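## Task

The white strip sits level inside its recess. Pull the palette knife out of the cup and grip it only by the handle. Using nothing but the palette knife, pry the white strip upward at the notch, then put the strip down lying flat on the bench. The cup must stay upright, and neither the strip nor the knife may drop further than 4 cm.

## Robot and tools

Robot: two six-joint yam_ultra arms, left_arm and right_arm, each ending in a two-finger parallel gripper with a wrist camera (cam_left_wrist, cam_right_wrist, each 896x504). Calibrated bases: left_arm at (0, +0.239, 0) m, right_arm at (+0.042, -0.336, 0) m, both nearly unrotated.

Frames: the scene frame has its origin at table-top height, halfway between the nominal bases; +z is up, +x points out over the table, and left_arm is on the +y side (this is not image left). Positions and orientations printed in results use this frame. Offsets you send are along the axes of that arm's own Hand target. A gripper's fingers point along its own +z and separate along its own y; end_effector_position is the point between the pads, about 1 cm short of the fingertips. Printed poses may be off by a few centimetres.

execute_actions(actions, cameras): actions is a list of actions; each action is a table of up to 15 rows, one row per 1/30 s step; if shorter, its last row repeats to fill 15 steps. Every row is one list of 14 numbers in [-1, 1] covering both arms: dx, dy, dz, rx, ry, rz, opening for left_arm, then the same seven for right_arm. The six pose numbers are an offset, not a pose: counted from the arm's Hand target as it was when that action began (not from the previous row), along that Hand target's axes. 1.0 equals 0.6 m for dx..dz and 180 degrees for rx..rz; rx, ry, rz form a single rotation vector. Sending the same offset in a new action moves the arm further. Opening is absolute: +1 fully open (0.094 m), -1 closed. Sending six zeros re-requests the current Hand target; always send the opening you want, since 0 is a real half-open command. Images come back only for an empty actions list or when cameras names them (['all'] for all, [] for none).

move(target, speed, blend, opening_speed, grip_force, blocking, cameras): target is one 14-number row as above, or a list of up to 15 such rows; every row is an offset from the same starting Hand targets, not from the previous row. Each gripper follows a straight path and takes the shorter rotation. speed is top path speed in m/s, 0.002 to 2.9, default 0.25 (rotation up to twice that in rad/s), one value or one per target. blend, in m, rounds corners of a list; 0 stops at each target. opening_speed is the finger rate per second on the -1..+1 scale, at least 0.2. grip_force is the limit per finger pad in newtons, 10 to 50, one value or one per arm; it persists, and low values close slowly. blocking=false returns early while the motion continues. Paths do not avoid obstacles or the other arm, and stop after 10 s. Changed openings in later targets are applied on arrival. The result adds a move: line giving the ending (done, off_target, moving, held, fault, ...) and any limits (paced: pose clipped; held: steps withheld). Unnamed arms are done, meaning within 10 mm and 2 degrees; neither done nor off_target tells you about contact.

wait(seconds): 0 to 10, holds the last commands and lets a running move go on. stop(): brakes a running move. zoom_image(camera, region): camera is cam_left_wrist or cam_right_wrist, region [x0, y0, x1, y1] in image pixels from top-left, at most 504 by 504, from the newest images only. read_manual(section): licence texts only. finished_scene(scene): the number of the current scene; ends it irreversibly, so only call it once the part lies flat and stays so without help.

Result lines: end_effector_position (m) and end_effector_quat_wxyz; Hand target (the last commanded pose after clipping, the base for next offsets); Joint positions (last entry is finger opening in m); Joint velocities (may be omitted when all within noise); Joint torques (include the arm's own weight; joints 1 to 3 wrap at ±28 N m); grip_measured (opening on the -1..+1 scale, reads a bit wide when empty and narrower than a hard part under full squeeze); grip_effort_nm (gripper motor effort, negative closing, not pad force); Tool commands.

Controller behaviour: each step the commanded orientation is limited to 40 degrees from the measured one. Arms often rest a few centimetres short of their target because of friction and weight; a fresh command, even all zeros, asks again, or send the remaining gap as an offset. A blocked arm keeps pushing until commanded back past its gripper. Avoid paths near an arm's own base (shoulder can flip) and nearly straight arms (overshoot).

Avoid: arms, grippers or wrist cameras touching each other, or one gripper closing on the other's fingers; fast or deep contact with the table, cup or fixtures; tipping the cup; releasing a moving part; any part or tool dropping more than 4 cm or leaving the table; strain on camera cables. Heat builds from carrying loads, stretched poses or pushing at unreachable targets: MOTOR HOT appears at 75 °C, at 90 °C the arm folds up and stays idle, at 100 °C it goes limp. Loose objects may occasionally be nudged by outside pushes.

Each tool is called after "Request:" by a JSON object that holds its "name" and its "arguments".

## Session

Request:
{"name": "execute_actions", "arguments": {"actions": []}}

Scene clock: 0.00 s.
left_arm: end_effector_position=(+0.2511, +0.1221, +0.2371) grip_measured=+1.000 grip_effort_nm=n/a end_effector_quat_wxyz=(+0.632, +0.144, +0.730, -0.215) | right_arm: end_effector_position=(+0.2879, -0.3713, +0.2417) grip_measured=+1.000 grip_effort_nm=n/a end_effector_quat_wxyz=(+0.537, +0.085, +0.831, +0.116)
Joint positions: left_arm=[-0.297 0.427 0.331 -0.015 0.227 -0.108 0.094] | right_arm=[-0.613 0.58 0.683 -0.619 -0.638 -0.011 0.094]
Joint velocities: within noise
Joint torques (N m): no reading
Heat: left arm: 30 °C; right arm: 31 °C.
Hand target: left_arm +0.2502, +0.1224, +0.2411; +0.635, +0.144, +0.727, -0.215 | right_arm +0.2864, -0.3696, +0.2428; +0.537, +0.083, +0.831, +0.118
Tool commands: left_gripper/opening=+1.0 right_gripper/opening=+1.0
camera_calibration:
cam_left_wrist: T_world_to_cam=[[-0.498826, -0.855499, 0.138903, 0.196754], [-0.519017, 0.166504, -0.83839, 0.34493], [0.694113, -0.490304, -0.527075, 0.0999815], [0, 0, 0, 1]] pos_world=[0.207772, 0.159911, 0.314554]
cam_right_wrist: T_world_to_cam=[[-0.017623, -0.961102, -0.275631, -0.285513], [-0.770852, 0.188629, -0.608446, 0.475501], [0.636771, 0.201748, -0.744191, 0.159157], [0, 0, 0, 1]] pos_world=[0.260163, -0.39621, 0.329063]

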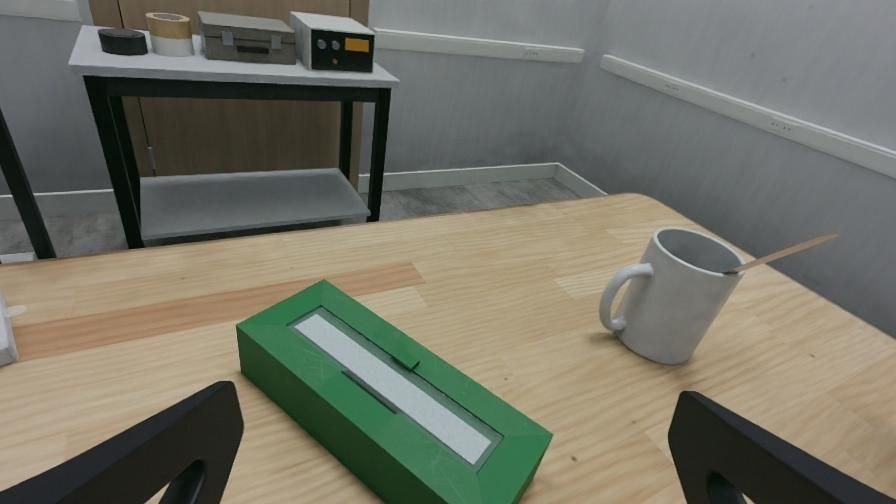

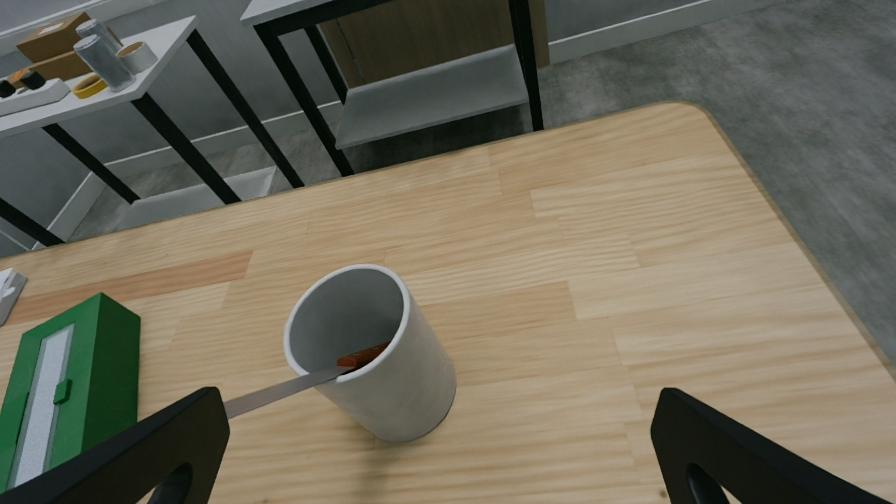

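Request:
{"name": "zoom_image", "arguments": {"camera": "cam_left_wrist", "region": [200, 260, 580, 504]}}

Request:
{"name": "zoom_image", "arguments": {"camera": "cam_left_wrist", "region": [580, 210, 860, 390]}}

Request:
{"name": "zoom_image", "arguments": {"camera": "cam_right_wrist", "region": [0, 240, 480, 504]}}

Scaled by 1.326.

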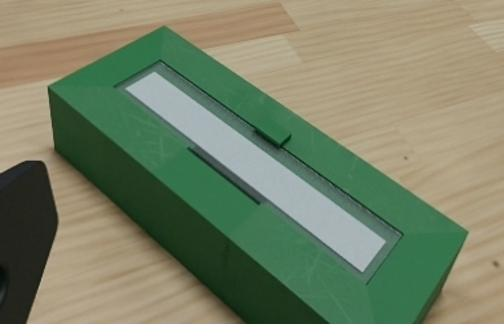

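Scaled by 1.800.

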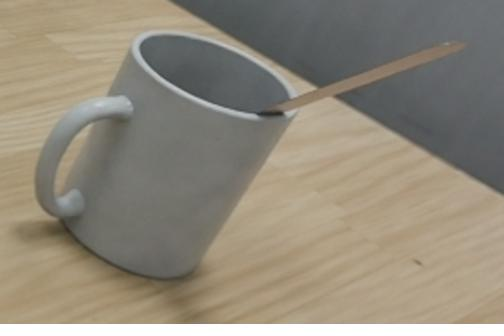

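Scaled by 1.050.

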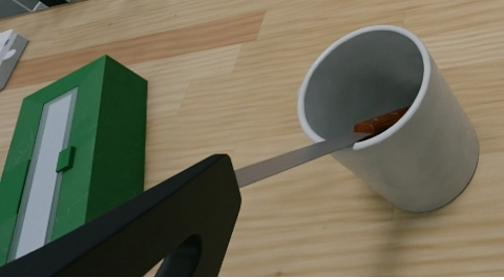

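Request:
{"name": "move", "arguments": {"target": [-0.0793,-0.1703,0.0233,0.1788,0.0999,0.0858,1,0,0,0,0,0,0,1], "speed": 0.25, "cameras": ["cam_left_wrist"]}}

Scene clock: 128.23 s.
left_arm: end_effector_position=(+0.2236, +0.0327, +0.2920) grip_measured=+1.000 grip_effort_nm=0.01 end_effector_quat_wxyz=(+0.474, +0.431, +0.711, -0.292) | right_arm: end_effector_position=(+0.2879, -0.3713, +0.2417) grip_measured=+1.000 grip_effort_nm=0.03 end_effector_quat_wxyz=(+0.537, +0.085, +0.831, +0.116)
Joint positions: left_arm=[-0.387 0.892 0.934 -0.54 0.65 0.311 0.094] | right_arm=[-0.613 0.58 0.683 -0.619 -0.638 -0.011 0.094]
Joint torques (N m): left_arm=[-0.64 -0.81 10.93 1.34 0.27 0.11] | right_arm=[-0.03 0.92 6.76 1.78 -0.24 -0.06]
Heat: left arm: 36 °C; right arm: 33 °C.
Hand target: left_arm +0.2200, +0.0299, +0.2999; +0.474, +0.440, +0.703, -0.296 | right_arm +0.2864, -0.3696, +0.2428; +0.537, +0.083, +0.831, +0.118
Off the commanded pose: left_arm 0.009 m, 1 deg | right_arm 0.003 m, 0 deg.
move: done
camera_calibration:
cam_left_wrist: T_world_to_cam=[[-0.896124, -0.443391, 0.0191449, 0.209222], [-0.343289, 0.66518, -0.66309, 0.284812], [0.281274, -0.600783, -0.748295, 0.264765], [0, 0, 0, 1]] pos_world=[0.21079, 0.0623817, 0.382973]
Images, in order (width x height): cam_left_wrist 896x504.

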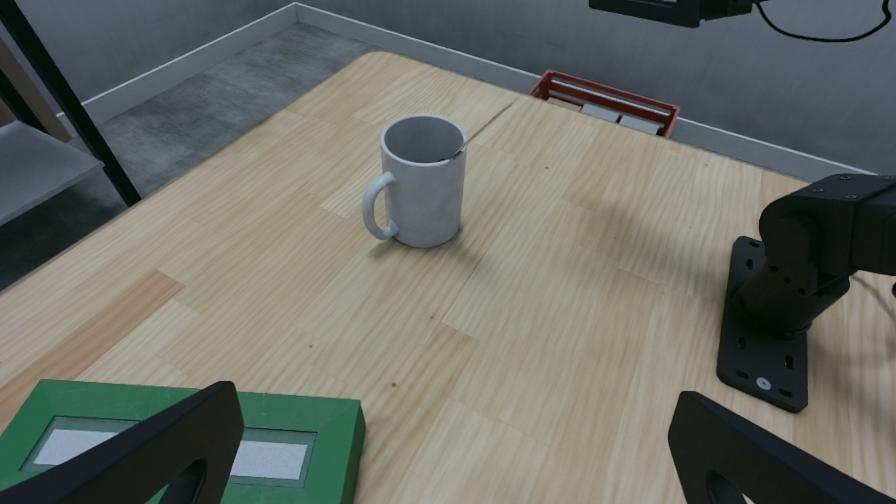

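Request:
{"name": "zoom_image", "arguments": {"camera": "cam_left_wrist", "region": [340, 70, 580, 270]}}

Scaled by 2.100.

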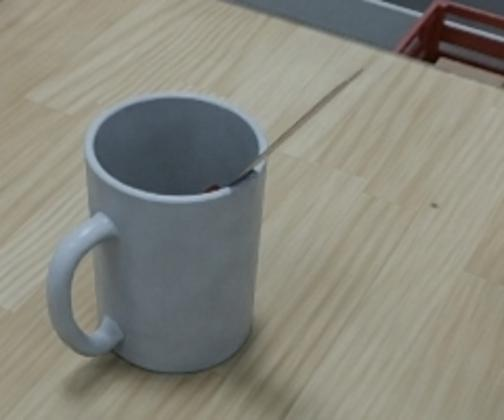

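Request:
{"name": "move", "arguments": {"target": [0,0,0,0,0,0,-0.9,0,0,0,0,0,0,-0.9], "cameras": ["all"]}}

Scene clock: 181.30 s.
left_arm: end_effector_position=(+0.2236, +0.0327, +0.2919) grip_measured=-0.898 grip_effort_nm=-0.11 end_effector_quat_wxyz=(+0.474, +0.431, +0.711, -0.292) | right_arm: end_effector_position=(+0.2879, -0.3713, +0.2417) grip_measured=-0.897 grip_effort_nm=-0.12 end_effector_quat_wxyz=(+0.537, +0.085, +0.831, +0.116)
Joint positions: left_arm=[-0.387 0.892 0.934 -0.541 0.65 0.312 0.005] | right_arm=[-0.613 0.58 0.683 -0.619 -0.638 -0.011 0.005]
Joint torques (N m): left_arm=[-0.59 -0.84 10.96 1.35 0.28 0.09] | right_arm=[-0.02 0.92 6.76 1.78 -0.25 -0.07]
Heat: left arm: 34 °C; right arm: 34 °C.
Hand target: left_arm +0.2200, +0.0300, +0.2999; +0.474, +0.440, +0.703, -0.296 | right_arm +0.2864, -0.3696, +0.2428; +0.537, +0.083, +0.831, +0.118
Off the commanded pose: left_arm 0.009 m, 1 deg | right_arm 0.003 m, 0 deg.
move: done
camera_calibration:
cam_left_wrist: T_world_to_cam=[[-0.896239, -0.443165, 0.0189716, 0.209258], [-0.343168, 0.665641, -0.66269, 0.284539], [0.281052, -0.600439, -0.748654, 0.264718], [0, 0, 0, 1]] pos_world=[0.21079, 0.0622816, 0.382773]
cam_right_wrist: T_world_to_cam=[[-0.017623, -0.961102, -0.275631, -0.285513], [-0.770852, 0.188629, -0.608446, 0.475501], [0.636771, 0.201748, -0.744191, 0.159157], [0, 0, 0, 1]] pos_world=[0.260163, -0.39621, 0.329063]

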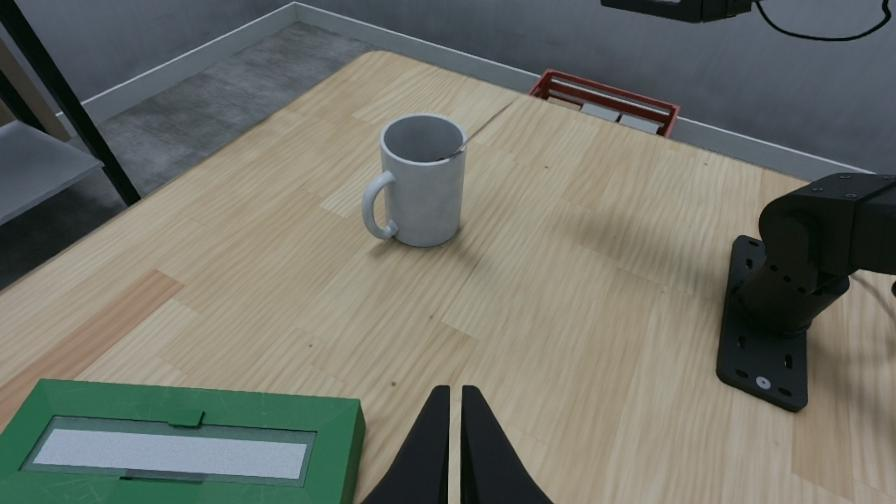

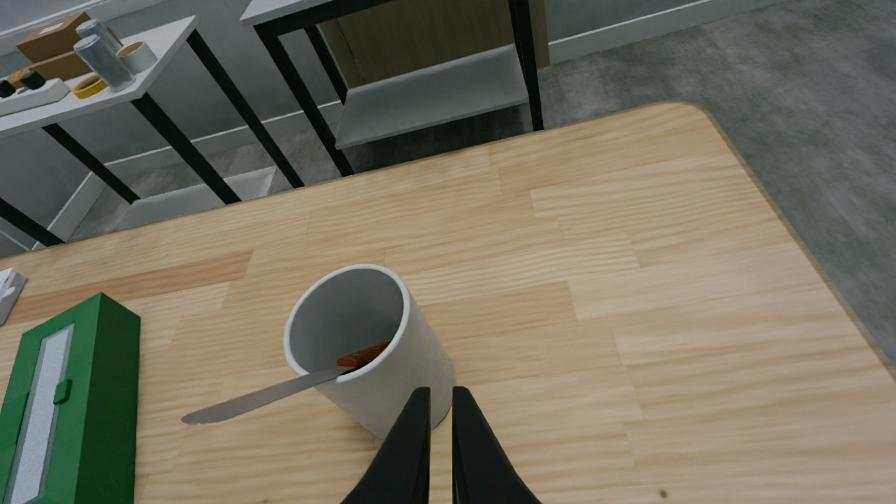

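Request:
{"name": "zoom_image", "arguments": {"camera": "cam_right_wrist", "region": [160, 250, 480, 450]}}

Request:
{"name": "zoom_image", "arguments": {"camera": "cam_left_wrist", "region": [340, 70, 580, 270]}}

Request:
{"name": "zoom_image", "arguments": {"camera": "cam_left_wrist", "region": [0, 360, 400, 504]}}

Scaled by 1.575.

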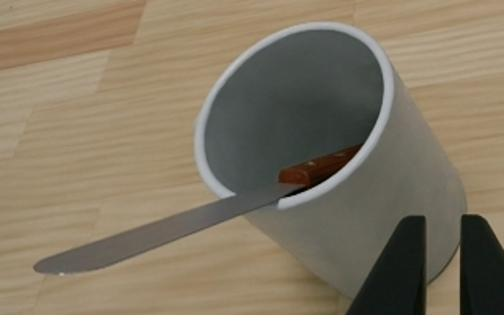

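Scaled by 2.100.

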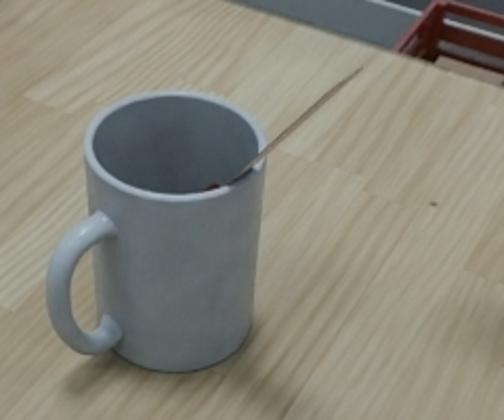

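Scaled by 1.260.

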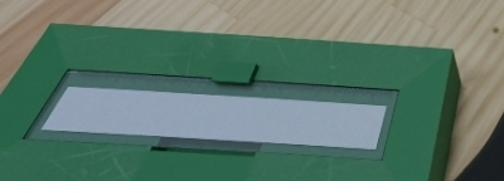

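Request:
{"name": "move", "arguments": {"target": [-0.0145,0.0845,0.2585,0.1068,0.0161,0.0462,-0.9,0,0,0,0,0,0,-0.9], "speed": 0.2, "cameras": ["all"]}}

Scene clock: 504.67 s.
left_arm: end_effector_position=(+0.3318, -0.0753, +0.2473) grip_measured=-0.898 grip_effort_nm=-0.11 end_effector_quat_wxyz=(+0.401, +0.563, +0.630, -0.355) | right_arm: end_effector_position=(+0.2879, -0.3713, +0.2417) grip_measured=-0.897 grip_effort_nm=-0.12 end_effector_quat_wxyz=(+0.537, +0.085, +0.831, +0.116)
Joint positions: left_arm=[-0.461 1.657 1.371 -0.429 0.863 0.587 0.005] | right_arm=[-0.613 0.58 0.683 -0.619 -0.638 -0.011 0.005]
Joint torques (N m): left_arm=[-0.58 -7.98 10.85 1.1 0.45 0.1] | right_arm=[-0.02 0.94 6.78 1.79 -0.23 -0.06]
Heat: left arm: 36 °C; right arm: 36 °C.
Hand target: left_arm +0.3299, -0.0801, +0.2499; +0.396, +0.570, +0.622, -0.363 | right_arm +0.2864, -0.3696, +0.2428; +0.537, +0.083, +0.831, +0.118
Off the commanded pose: left_arm 0.006 m, 2 deg | right_arm 0.003 m, 0 deg.
move: done
camera_calibration:
cam_left_wrist: T_world_to_cam=[[-0.995103, -0.0983924, 0.00943806, 0.320316], [-0.0826758, 0.776194, -0.62505, 0.276573], [0.0541744, -0.622769, -0.780528, 0.2176], [0, 0, 0, 1]] pos_world=[0.329825, -0.0476437, 0.339692]
cam_right_wrist: T_world_to_cam=[[-0.017623, -0.961102, -0.275631, -0.285513], [-0.770852, 0.188629, -0.608446, 0.475501], [0.636771, 0.201748, -0.744191, 0.159157], [0, 0, 0, 1]] pos_world=[0.260163, -0.39621, 0.329063]

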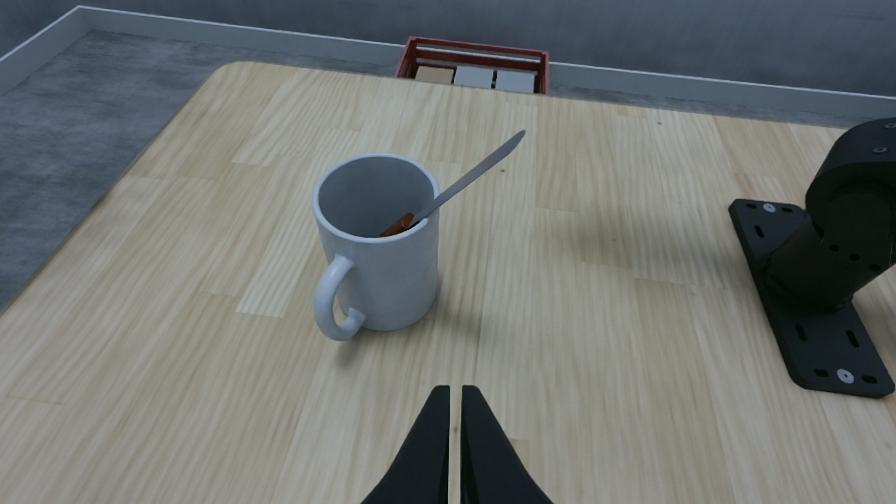

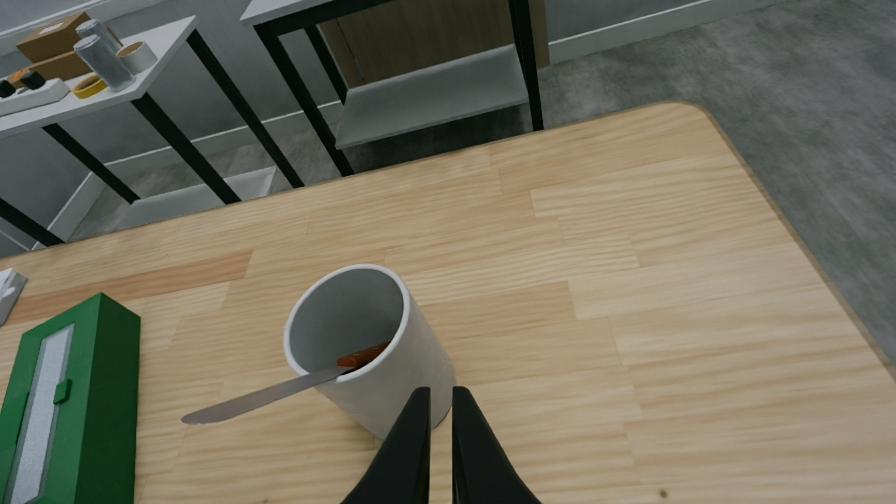

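Request:
{"name": "zoom_image", "arguments": {"camera": "cam_left_wrist", "region": [300, 120, 550, 350]}}

Scaled by 2.016.

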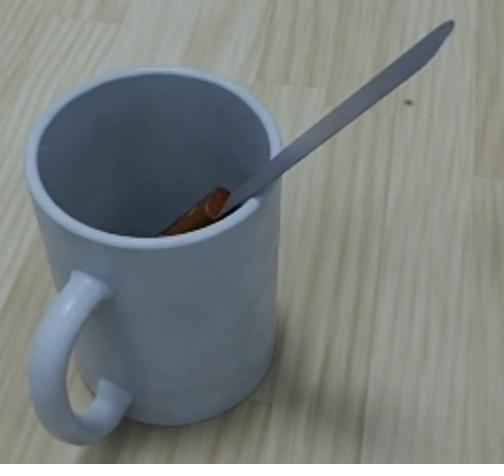

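Request:
{"name": "move", "arguments": {"target": [0.0730,0.0505,0.1588,0.0458,-0.1622,0.2120,0.4,0,0,0,0,0,0,-0.9], "speed": 0.2, "cameras": ["all"]}}

Scene clock: 593.07 s.
left_arm: end_effector_position=(+0.3652, -0.1405, +0.1778) grip_measured=+0.398 grip_effort_nm=0.13 end_effector_quat_wxyz=(+0.596, +0.657, +0.262, -0.380) | right_arm: end_effector_position=(+0.2879, -0.3713, +0.2417) grip_measured=-0.897 grip_effort_nm=-0.13 end_effector_quat_wxyz=(+0.537, +0.085, +0.831, +0.116)
Joint positions: left_arm=[-0.476 2.205 1.313 0.889 1.287 0.626 0.066] | right_arm=[-0.613 0.58 0.683 -0.619 -0.638 -0.011 0.005]
Joint torques (N m): left_arm=[-0.62 -10.85 9.07 1.38 0.07 -0.08] | right_arm=[-0.03 0.92 6.78 1.79 -0.24 -0.06]
Heat: left arm: 38 °C; right arm: 37 °C.
Hand target: left_arm +0.3660, -0.1450, +0.1698; +0.592, +0.658, +0.259, -0.387 | right_arm +0.2864, -0.3696, +0.2428; +0.537, +0.083, +0.831, +0.118
Off the commanded pose: left_arm 0.009 m, 1 deg | right_arm 0.003 m, 0 deg.
move: done
camera_calibration:
cam_left_wrist: T_world_to_cam=[[-0.796456, 0.173506, -0.57927, 0.418156], [0.600967, 0.333347, -0.726443, -0.00735384], [0.0670553, -0.926701, -0.369767, 0.000441369], [0, 0, 0, 1]] pos_world=[0.337433, -0.0696923, 0.237046]
cam_right_wrist: T_world_to_cam=[[-0.017623, -0.961102, -0.275631, -0.285513], [-0.770852, 0.188629, -0.608446, 0.475501], [0.636771, 0.201748, -0.744191, 0.159157], [0, 0, 0, 1]] pos_world=[0.260163, -0.39621, 0.329063]

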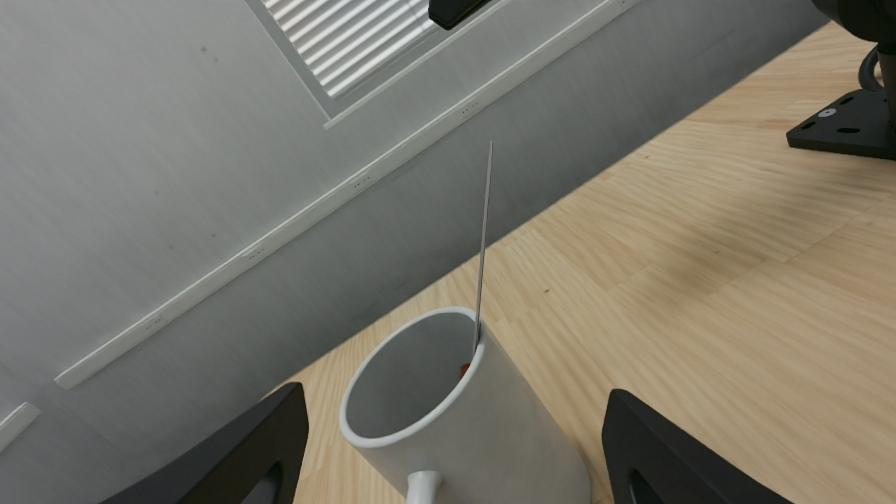

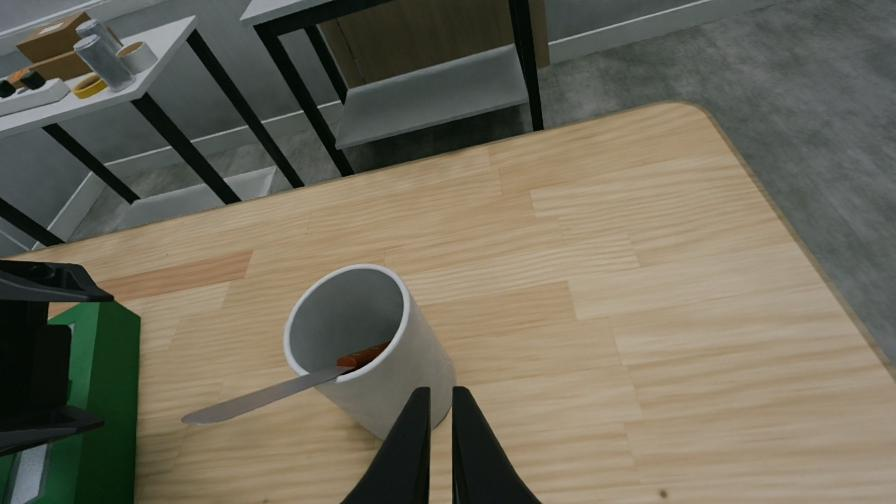

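Request:
{"name": "move", "arguments": {"target": [0.0418,-0.0240,0.1250,0,0,0,0.4,0,0,0,0,0,0,-0.9], "speed": 0.12, "cameras": ["all"]}}

Scene clock: 619.17 s.
left_arm: end_effector_position=(+0.3477, -0.2158, +0.1501) grip_measured=+0.398 grip_effort_nm=0.13 end_effector_quat_wxyz=(+0.592, +0.660, +0.254, -0.388) | right_arm: end_effector_position=(+0.2879, -0.3713, +0.2417) grip_measured=-0.897 grip_effort_nm=-0.12 end_effector_quat_wxyz=(+0.537, +0.085, +0.831, +0.116)
Joint positions: left_arm=[-0.632 2.357 1.453 0.908 1.155 0.62 0.066] | right_arm=[-0.613 0.58 0.683 -0.619 -0.638 -0.011 0.005]
Joint torques (N m): left_arm=[-0.09 -12.1 9.28 1.46 -0.08 -0.06] | right_arm=[-0.03 0.94 6.78 1.79 -0.25 -0.06]
Heat: left arm: 38 °C; right arm: 37 °C.
Hand target: left_arm +0.3535, -0.2191, +0.1412; +0.592, +0.658, +0.259, -0.387 | right_arm +0.2864, -0.3696, +0.2428; +0.537, +0.083, +0.831, +0.118
Off the commanded pose: left_arm 0.011 m, 1 deg | right_arm 0.003 m, 0 deg.
move: off_target (left_arm)
camera_calibration:
cam_left_wrist: T_world_to_cam=[[-0.792027, 0.191521, -0.579667, 0.40358], [0.608868, 0.3169, -0.727223, 0.00192348], [0.0444177, -0.928921, -0.367604, -0.0712593], [0, 0, 0, 1]] pos_world=[0.32164, -0.144098, 0.209146]
cam_right_wrist: T_world_to_cam=[[-0.017623, -0.961102, -0.275631, -0.285513], [-0.770852, 0.188629, -0.608446, 0.475501], [0.636771, 0.201748, -0.744191, 0.159157], [0, 0, 0, 1]] pos_world=[0.260163, -0.39621, 0.329063]

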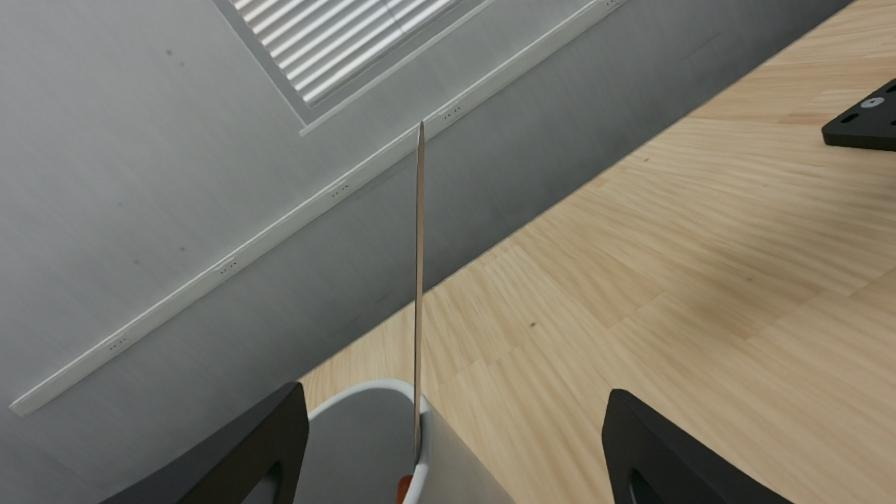

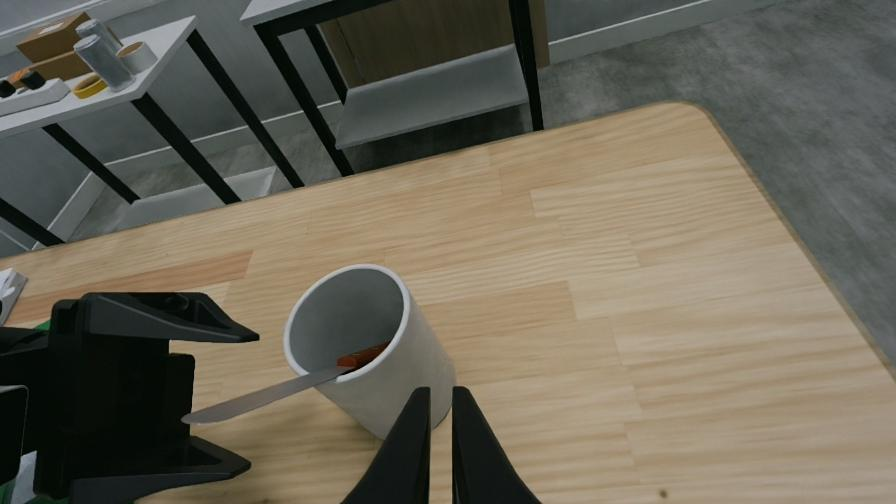

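Request:
{"name": "move", "arguments": {"target": [0.0,0.0117,0.0517,0,0,0,0.4,0,0,0,0,0,0,-0.9], "speed": 0.06, "cameras": ["all"]}}

Scene clock: 647.40 s.
left_arm: end_effector_position=(+0.3476, -0.2458, +0.1606) grip_measured=+0.398 grip_effort_nm=0.13 end_effector_quat_wxyz=(+0.603, +0.658, +0.242, -0.381) | right_arm: end_effector_position=(+0.2879, -0.3713, +0.2417) grip_measured=-0.897 grip_effort_nm=-0.12 end_effector_quat_wxyz=(+0.537, +0.085, +0.831, +0.116)
Joint positions: left_arm=[-0.681 2.401 1.563 0.876 1.104 0.62 0.066] | right_arm=[-0.613 0.58 0.683 -0.619 -0.638 -0.011 0.005]
Joint torques (N m): left_arm=[-0.23 -12.49 9.74 1.18 -0.11 -0.06] | right_arm=[-0.02 0.92 6.76 1.79 -0.24 -0.06]
Heat: left arm: 38 °C; right arm: 37 °C.
Hand target: left_arm +0.3529, -0.2506, +0.1453; +0.592, +0.658, +0.259, -0.387 | right_arm +0.2864, -0.3696, +0.2428; +0.537, +0.083, +0.831, +0.118
Off the commanded pose: left_arm 0.017 m, 2 deg | right_arm 0.003 m, 0 deg.
move: off_target (left_arm)
camera_calibration:
cam_left_wrist: T_world_to_cam=[[-0.776752, 0.176963, -0.604434, 0.410541], [0.627343, 0.302201, -0.717716, 0.00760223], [0.0556519, -0.936674, -0.345752, -0.104571], [0, 0, 0, 1]] pos_world=[0.319939, -0.172897, 0.217445]
cam_right_wrist: T_world_to_cam=[[-0.017623, -0.961102, -0.275631, -0.285513], [-0.770852, 0.188629, -0.608446, 0.475501], [0.636771, 0.201748, -0.744191, 0.159157], [0, 0, 0, 1]] pos_world=[0.260163, -0.39621, 0.329063]

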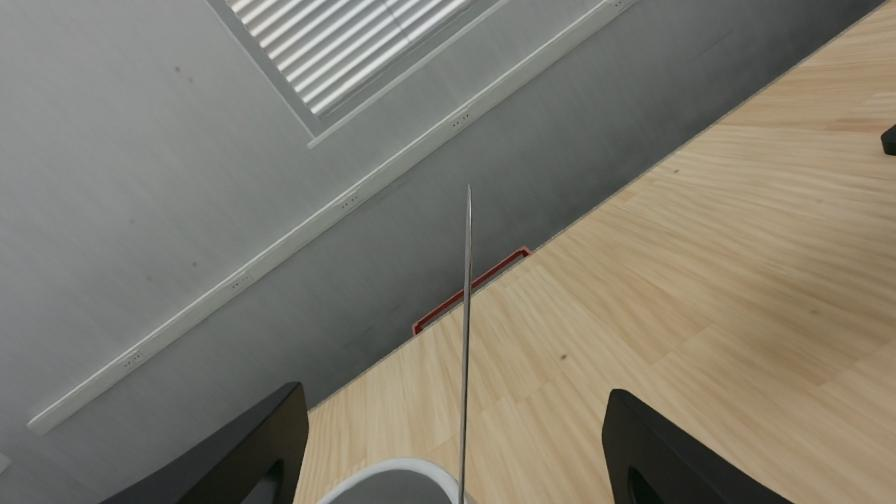

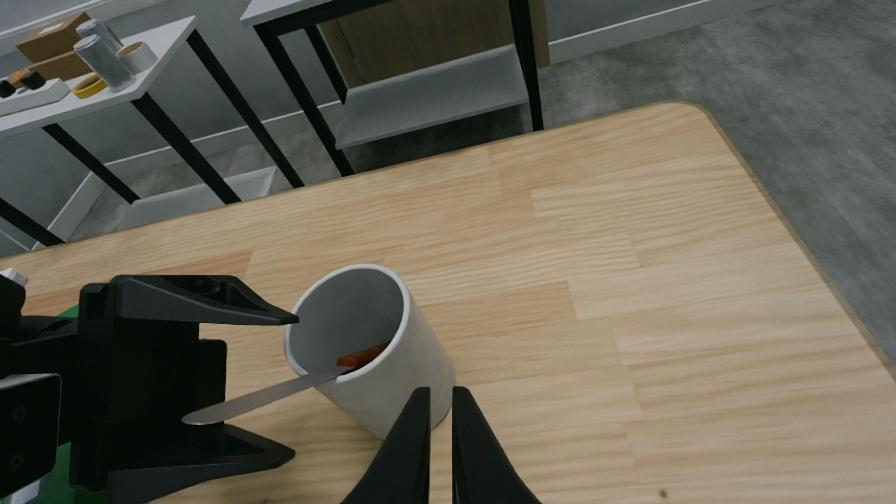

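Request:
{"name": "move", "arguments": {"target": [0,0,0,0,0,0,-1,0,0,0,0,0,0,-0.9], "opening_speed": 0.6, "cameras": ["all"]}}

Scene clock: 661.47 s.
left_arm: end_effector_position=(+0.3476, -0.2458, +0.1603) grip_measured=-0.961 grip_effort_nm=-0.99 end_effector_quat_wxyz=(+0.601, +0.657, +0.244, -0.383) | right_arm: end_effector_position=(+0.2879, -0.3713, +0.2417) grip_measured=-0.897 grip_effort_nm=-0.12 end_effector_quat_wxyz=(+0.537, +0.085, +0.831, +0.116)
Joint positions: left_arm=[-0.681 2.401 1.563 0.874 1.104 0.616 0.002] | right_arm=[-0.613 0.58 0.683 -0.619 -0.638 -0.011 0.005]
Joint torques (N m): left_arm=[-0.24 -12.45 9.78 1.18 -0.11 0.01] | right_arm=[-0.02 0.92 6.78 1.78 -0.24 -0.06]
Heat: left arm: 37 °C; right arm: 37 °C.
Hand target: left_arm +0.3529, -0.2506, +0.1453; +0.592, +0.658, +0.259, -0.387 | right_arm +0.2864, -0.3696, +0.2428; +0.537, +0.083, +0.831, +0.118
Off the commanded pose: left_arm 0.017 m, 2 deg | right_arm 0.003 m, 0 deg.
move: off_target (left_arm)
camera_calibration:
cam_left_wrist: T_world_to_cam=[[-0.780027, 0.178408, -0.599773, 0.411094], [0.623442, 0.303746, -0.720457, 0.00958658], [0.053643, -0.9359, -0.348157, -0.103475], [0, 0, 0, 1]] pos_world=[0.320239, -0.173097, 0.217445]
cam_right_wrist: T_world_to_cam=[[-0.017623, -0.961102, -0.275631, -0.285513], [-0.770852, 0.188629, -0.608446, 0.475501], [0.636771, 0.201748, -0.744191, 0.159157], [0, 0, 0, 1]] pos_world=[0.260163, -0.39621, 0.329063]

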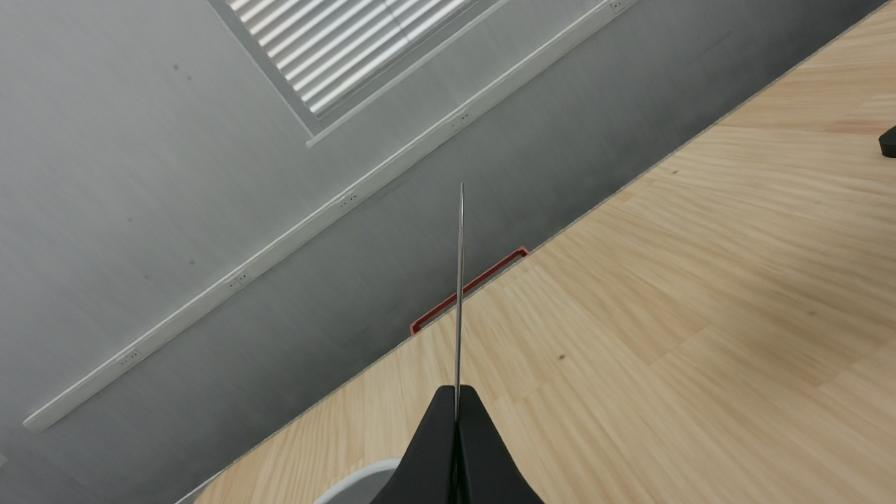

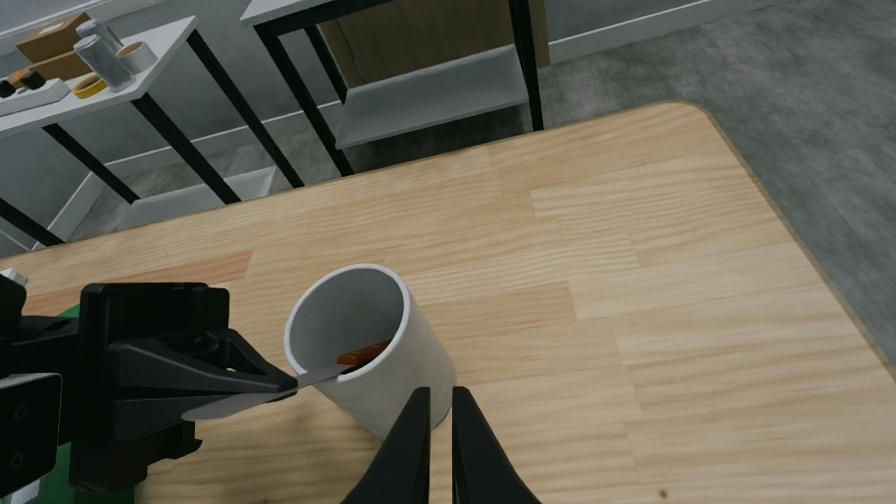

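Request:
{"name": "move", "arguments": {"target": [-0.0953,0.0298,-0.0060,0,0,0,-1,0,0,0,0,0,0,-0.9], "speed": 0.08, "cameras": ["all"]}}

Scene clock: 679.73 s.
left_arm: end_effector_position=(+0.3408, -0.2435, +0.1845) grip_measured=-0.962 grip_effort_nm=-1.02 end_effector_quat_wxyz=(+0.587, +0.658, +0.265, -0.391) | right_arm: end_effector_position=(+0.2879, -0.3713, +0.2417) grip_measured=-0.897 grip_effort_nm=-0.12 end_effector_quat_wxyz=(+0.537, +0.085, +0.831, +0.116)
Joint positions: left_arm=[-0.687 2.31 1.54 0.759 1.092 0.61 0.002] | right_arm=[-0.613 0.58 0.683 -0.619 -0.638 -0.011 0.005]
Joint torques (N m): left_arm=[-0.69 -19.62 6.99 1.26 -0.08 0.03] | right_arm=[-0.03 0.94 6.74 1.78 -0.24 -0.07]
Heat: left arm: 36 °C; right arm: 37 °C.
Hand target: left_arm +0.3354, -0.2433, +0.2022; +0.592, +0.658, +0.259, -0.387 | right_arm +0.2864, -0.3696, +0.2428; +0.537, +0.083, +0.831, +0.118
Off the commanded pose: left_arm 0.019 m, 1 deg | right_arm 0.003 m, 0 deg.
move: off_target (left_arm)
camera_calibration:
cam_left_wrist: T_world_to_cam=[[-0.805922, 0.191857, -0.560071, 0.424619], [0.590434, 0.329711, -0.736667, 0.0510772], [0.0433271, -0.924382, -0.379001, -0.0804751], [0, 0, 0, 1]] pos_world=[0.315539, -0.172697, 0.244944]
cam_right_wrist: T_world_to_cam=[[-0.017623, -0.961102, -0.275631, -0.285513], [-0.770852, 0.188629, -0.608446, 0.475501], [0.636771, 0.201748, -0.744191, 0.159157], [0, 0, 0, 1]] pos_world=[0.260163, -0.39621, 0.329063]

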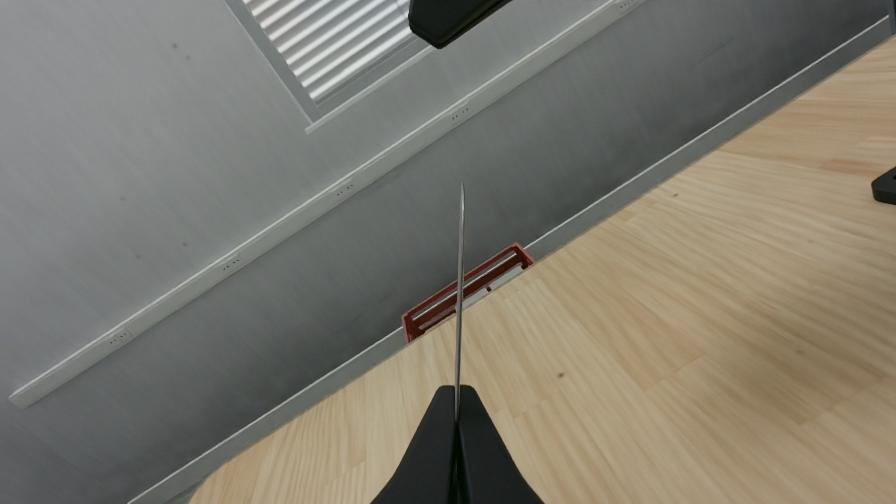

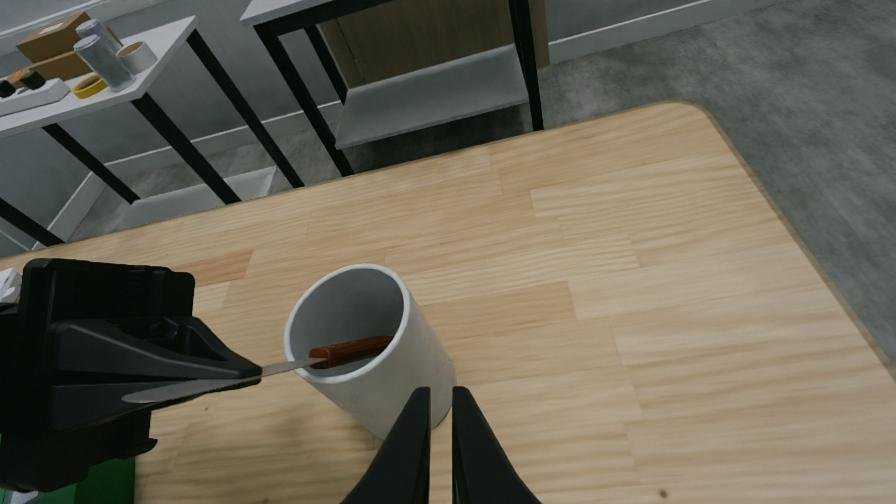

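Request:
{"name": "move", "arguments": {"target": [[-0.0555,0.0225,0,0,0,0,-1,0,0,0,0,0,0,-0.9],[-0.1815,0.0260,0.0005,0,0,0,-1,0,0,0,0,0,0,-0.9]], "speed": 0.08, "blend": [0.015,0], "cameras": ["all"]}}

Scene clock: 694.47 s.
left_arm: end_effector_position=(+0.2928, -0.2370, +0.2865) grip_measured=-0.962 grip_effort_nm=-1.02 end_effector_quat_wxyz=(+0.587, +0.658, +0.263, -0.391) | right_arm: end_effector_position=(+0.2879, -0.3713, +0.2417) grip_measured=-0.897 grip_effort_nm=-0.12 end_effector_quat_wxyz=(+0.537, +0.085, +0.831, +0.116)
Joint positions: left_arm=[-0.744 2.012 1.493 0.51 1.038 0.61 0.002] | right_arm=[-0.613 0.58 0.683 -0.619 -0.638 -0.011 0.005]
Joint torques (N m): left_arm=[-0.51 -17.14 7.51 1.34 -0.07 0.03] | right_arm=[-0.03 0.94 6.78 1.79 -0.24 -0.06]
Heat: left arm: 35 °C; right arm: 37 °C.
Hand target: left_arm +0.2862, -0.2334, +0.3000; +0.592, +0.658, +0.259, -0.387 | right_arm +0.2864, -0.3696, +0.2428; +0.537, +0.083, +0.831, +0.118
Off the commanded pose: left_arm 0.016 m, 1 deg | right_arm 0.003 m, 0 deg.
move: off_target (left_arm)
camera_calibration:
cam_left_wrist: T_world_to_cam=[[-0.804396, 0.192781, -0.561945, 0.442135], [0.59258, 0.327835, -0.735781, 0.151115], [0.0423808, -0.924857, -0.377947, -0.0338657], [0, 0, 0, 1]] pos_world=[0.26754, -0.166097, 0.346844]
cam_right_wrist: T_world_to_cam=[[-0.017623, -0.961102, -0.275631, -0.285513], [-0.770852, 0.188629, -0.608446, 0.475501], [0.636771, 0.201748, -0.744191, 0.159157], [0, 0, 0, 1]] pos_world=[0.260163, -0.39621, 0.329063]

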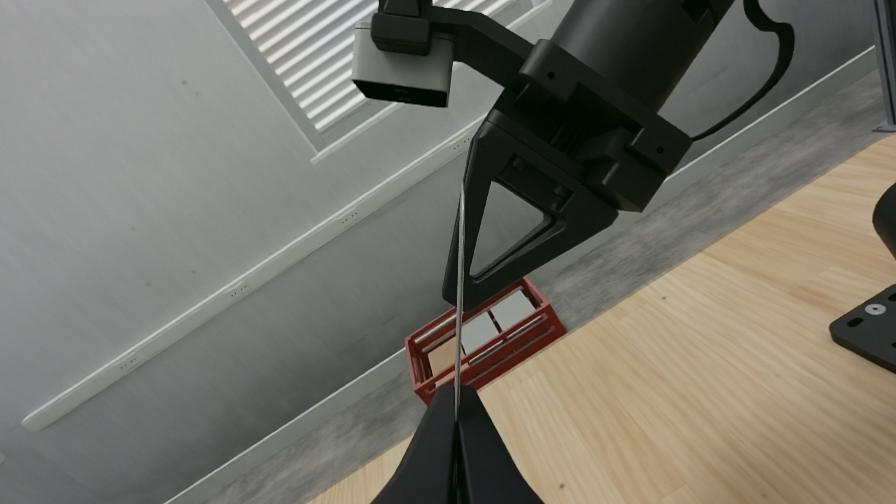

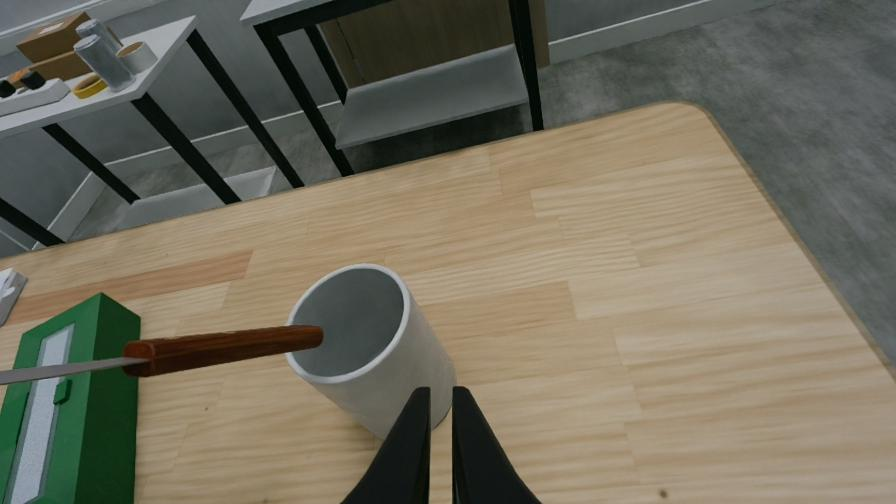

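Request:
{"name": "move", "arguments": {"target": [-0.0003,0.0285,-0.2488,-0.0894,0.0631,-0.0019,-1,0,0,0,0,0,0,-0.9], "speed": 0.12, "cameras": ["all"]}}

Scene clock: 759.63 s.
left_arm: end_effector_position=(+0.3349, -0.0942, +0.2980) grip_measured=-0.962 grip_effort_nm=-1.02 end_effector_quat_wxyz=(+0.636, +0.605, +0.380, -0.292) | right_arm: end_effector_position=(+0.2879, -0.3713, +0.2417) grip_measured=-0.897 grip_effort_nm=-0.12 end_effector_quat_wxyz=(+0.537, +0.085, +0.831, +0.116)
Joint positions: left_arm=[-0.468 1.635 1.081 0.518 0.974 0.61 0.002] | right_arm=[-0.613 0.58 0.683 -0.619 -0.638 -0.011 0.005]
Joint torques (N m): left_arm=[0.08 -12.45 7.36 1.63 -0.04 -0.01] | right_arm=[-0.03 0.91 6.78 1.78 -0.24 -0.06]
Heat: left arm: 41 °C; right arm: 37 °C.
Hand target: left_arm +0.3300, -0.0899, +0.3100; +0.649, +0.603, +0.370, -0.282 | right_arm +0.2864, -0.3696, +0.2428; +0.537, +0.083, +0.831, +0.118
Off the commanded pose: left_arm 0.014 m, 2 deg | right_arm 0.003 m, 0 deg.
move: off_target (left_arm)
camera_calibration:
cam_left_wrist: T_world_to_cam=[[-0.835975, -0.0787769, -0.543084, 0.434301], [0.432069, 0.515642, -0.739885, 0.160543], [0.338323, -0.853175, -0.397026, 0.0141058], [0, 0, 0, 1]] pos_world=[0.288926, -0.0365352, 0.360246]
cam_right_wrist: T_world_to_cam=[[-0.017623, -0.961102, -0.275631, -0.285513], [-0.770852, 0.188629, -0.608446, 0.475501], [0.636771, 0.201748, -0.744191, 0.159157], [0, 0, 0, 1]] pos_world=[0.260163, -0.39621, 0.329063]

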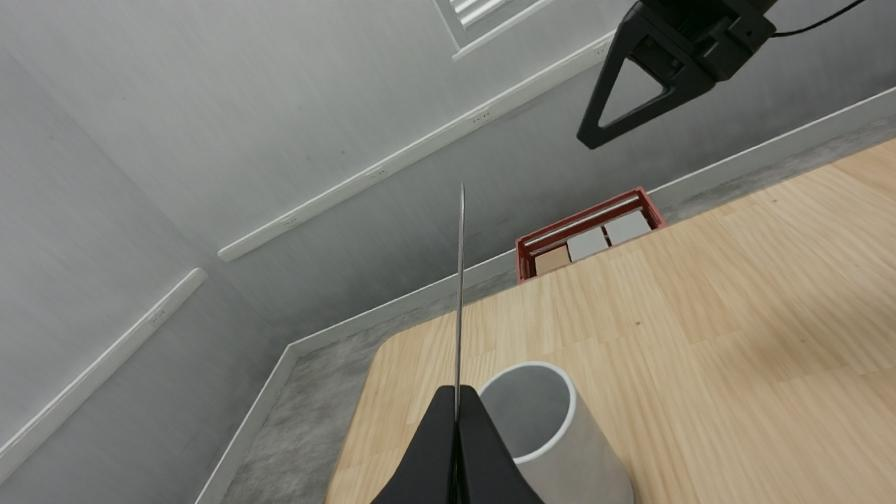

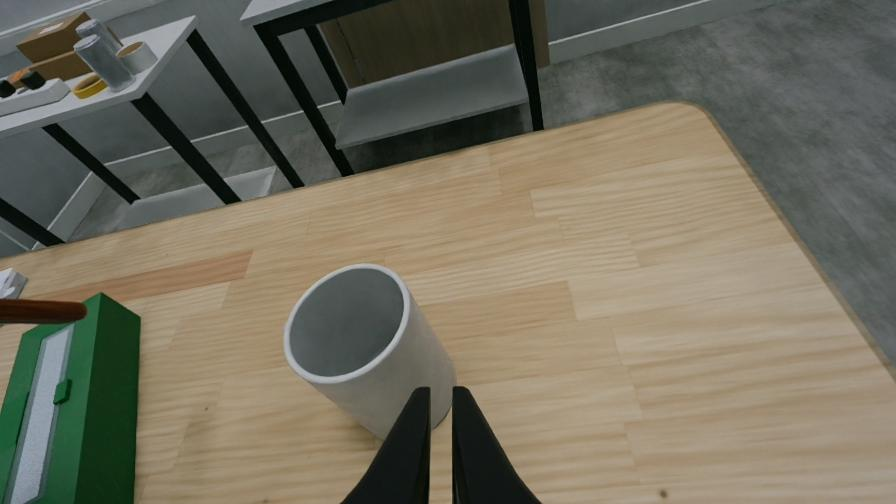

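Request:
{"name": "move", "arguments": {"target": [0.1098,0.0842,-0.0993,-0.0245,-0.0126,-0.6939,-1,0,0,0,0,0,0,-0.9], "speed": 0.25, "cameras": ["all"]}}

Scene clock: 777.60 s.
left_arm: end_effector_position=(+0.3940, -0.0202, +0.2830) grip_measured=-0.962 grip_effort_nm=-1.02 end_effector_quat_wxyz=(+0.073, -0.078, +0.705, -0.701) | right_arm: end_effector_position=(+0.2879, -0.3713, +0.2417) grip_measured=-0.897 grip_effort_nm=-0.12 end_effector_quat_wxyz=(+0.537, +0.085, +0.831, +0.116)
Joint positions: left_arm=[-0.236 1.725 1.1 0.613 1.123 -1.566 0.002] | right_arm=[-0.613 0.58 0.683 -0.619 -0.638 -0.011 0.005]
Joint torques (N m): left_arm=[0.4 -7.91 10.55 1.47 0.1 -0.05] | right_arm=[-0.03 0.96 6.78 1.79 -0.24 -0.06]
Heat: left arm: 39 °C; right arm: 37 °C.
Hand target: left_arm +0.4000, -0.0199, +0.2849; +0.074, -0.074, +0.703, -0.703 | right_arm +0.2864, -0.3696, +0.2428; +0.537, +0.083, +0.831, +0.118
Off the commanded pose: left_arm 0.006 m, 1 deg | right_arm 0.003 m, 0 deg.
move: done
camera_calibration:
cam_left_wrist: T_world_to_cam=[[0.00734864, 0.0172545, 0.999824, -0.285599], [-0.971135, 0.238512, 0.00302166, 0.422651], [-0.238417, -0.970986, 0.0185092, 0.158606], [0, 0, 0, 1]] pos_world=[0.450364, 0.0581254, 0.281336]
cam_right_wrist: T_world_to_cam=[[-0.017623, -0.961102, -0.275631, -0.285513], [-0.770852, 0.188629, -0.608446, 0.475501], [0.636771, 0.201748, -0.744191, 0.159157], [0, 0, 0, 1]] pos_world=[0.260163, -0.39621, 0.329063]

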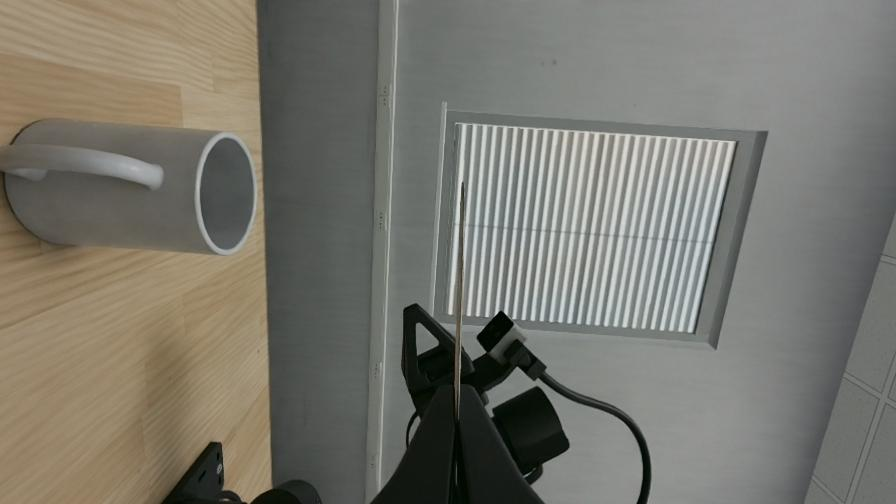

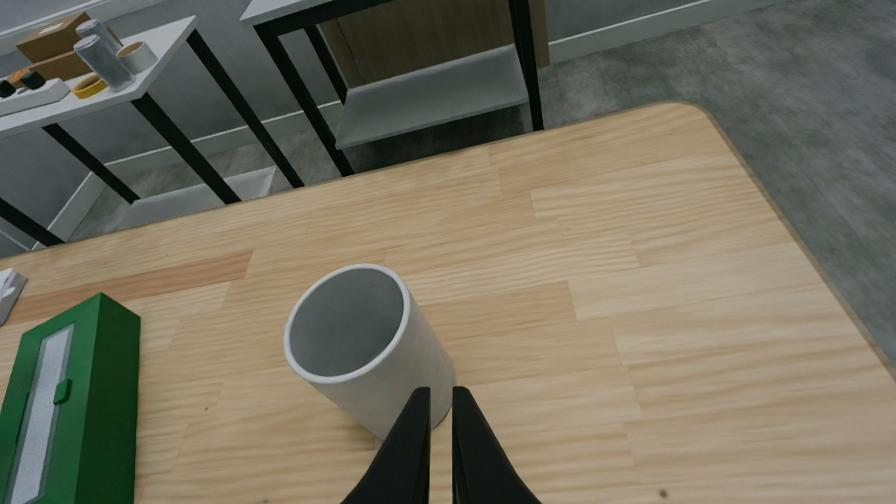

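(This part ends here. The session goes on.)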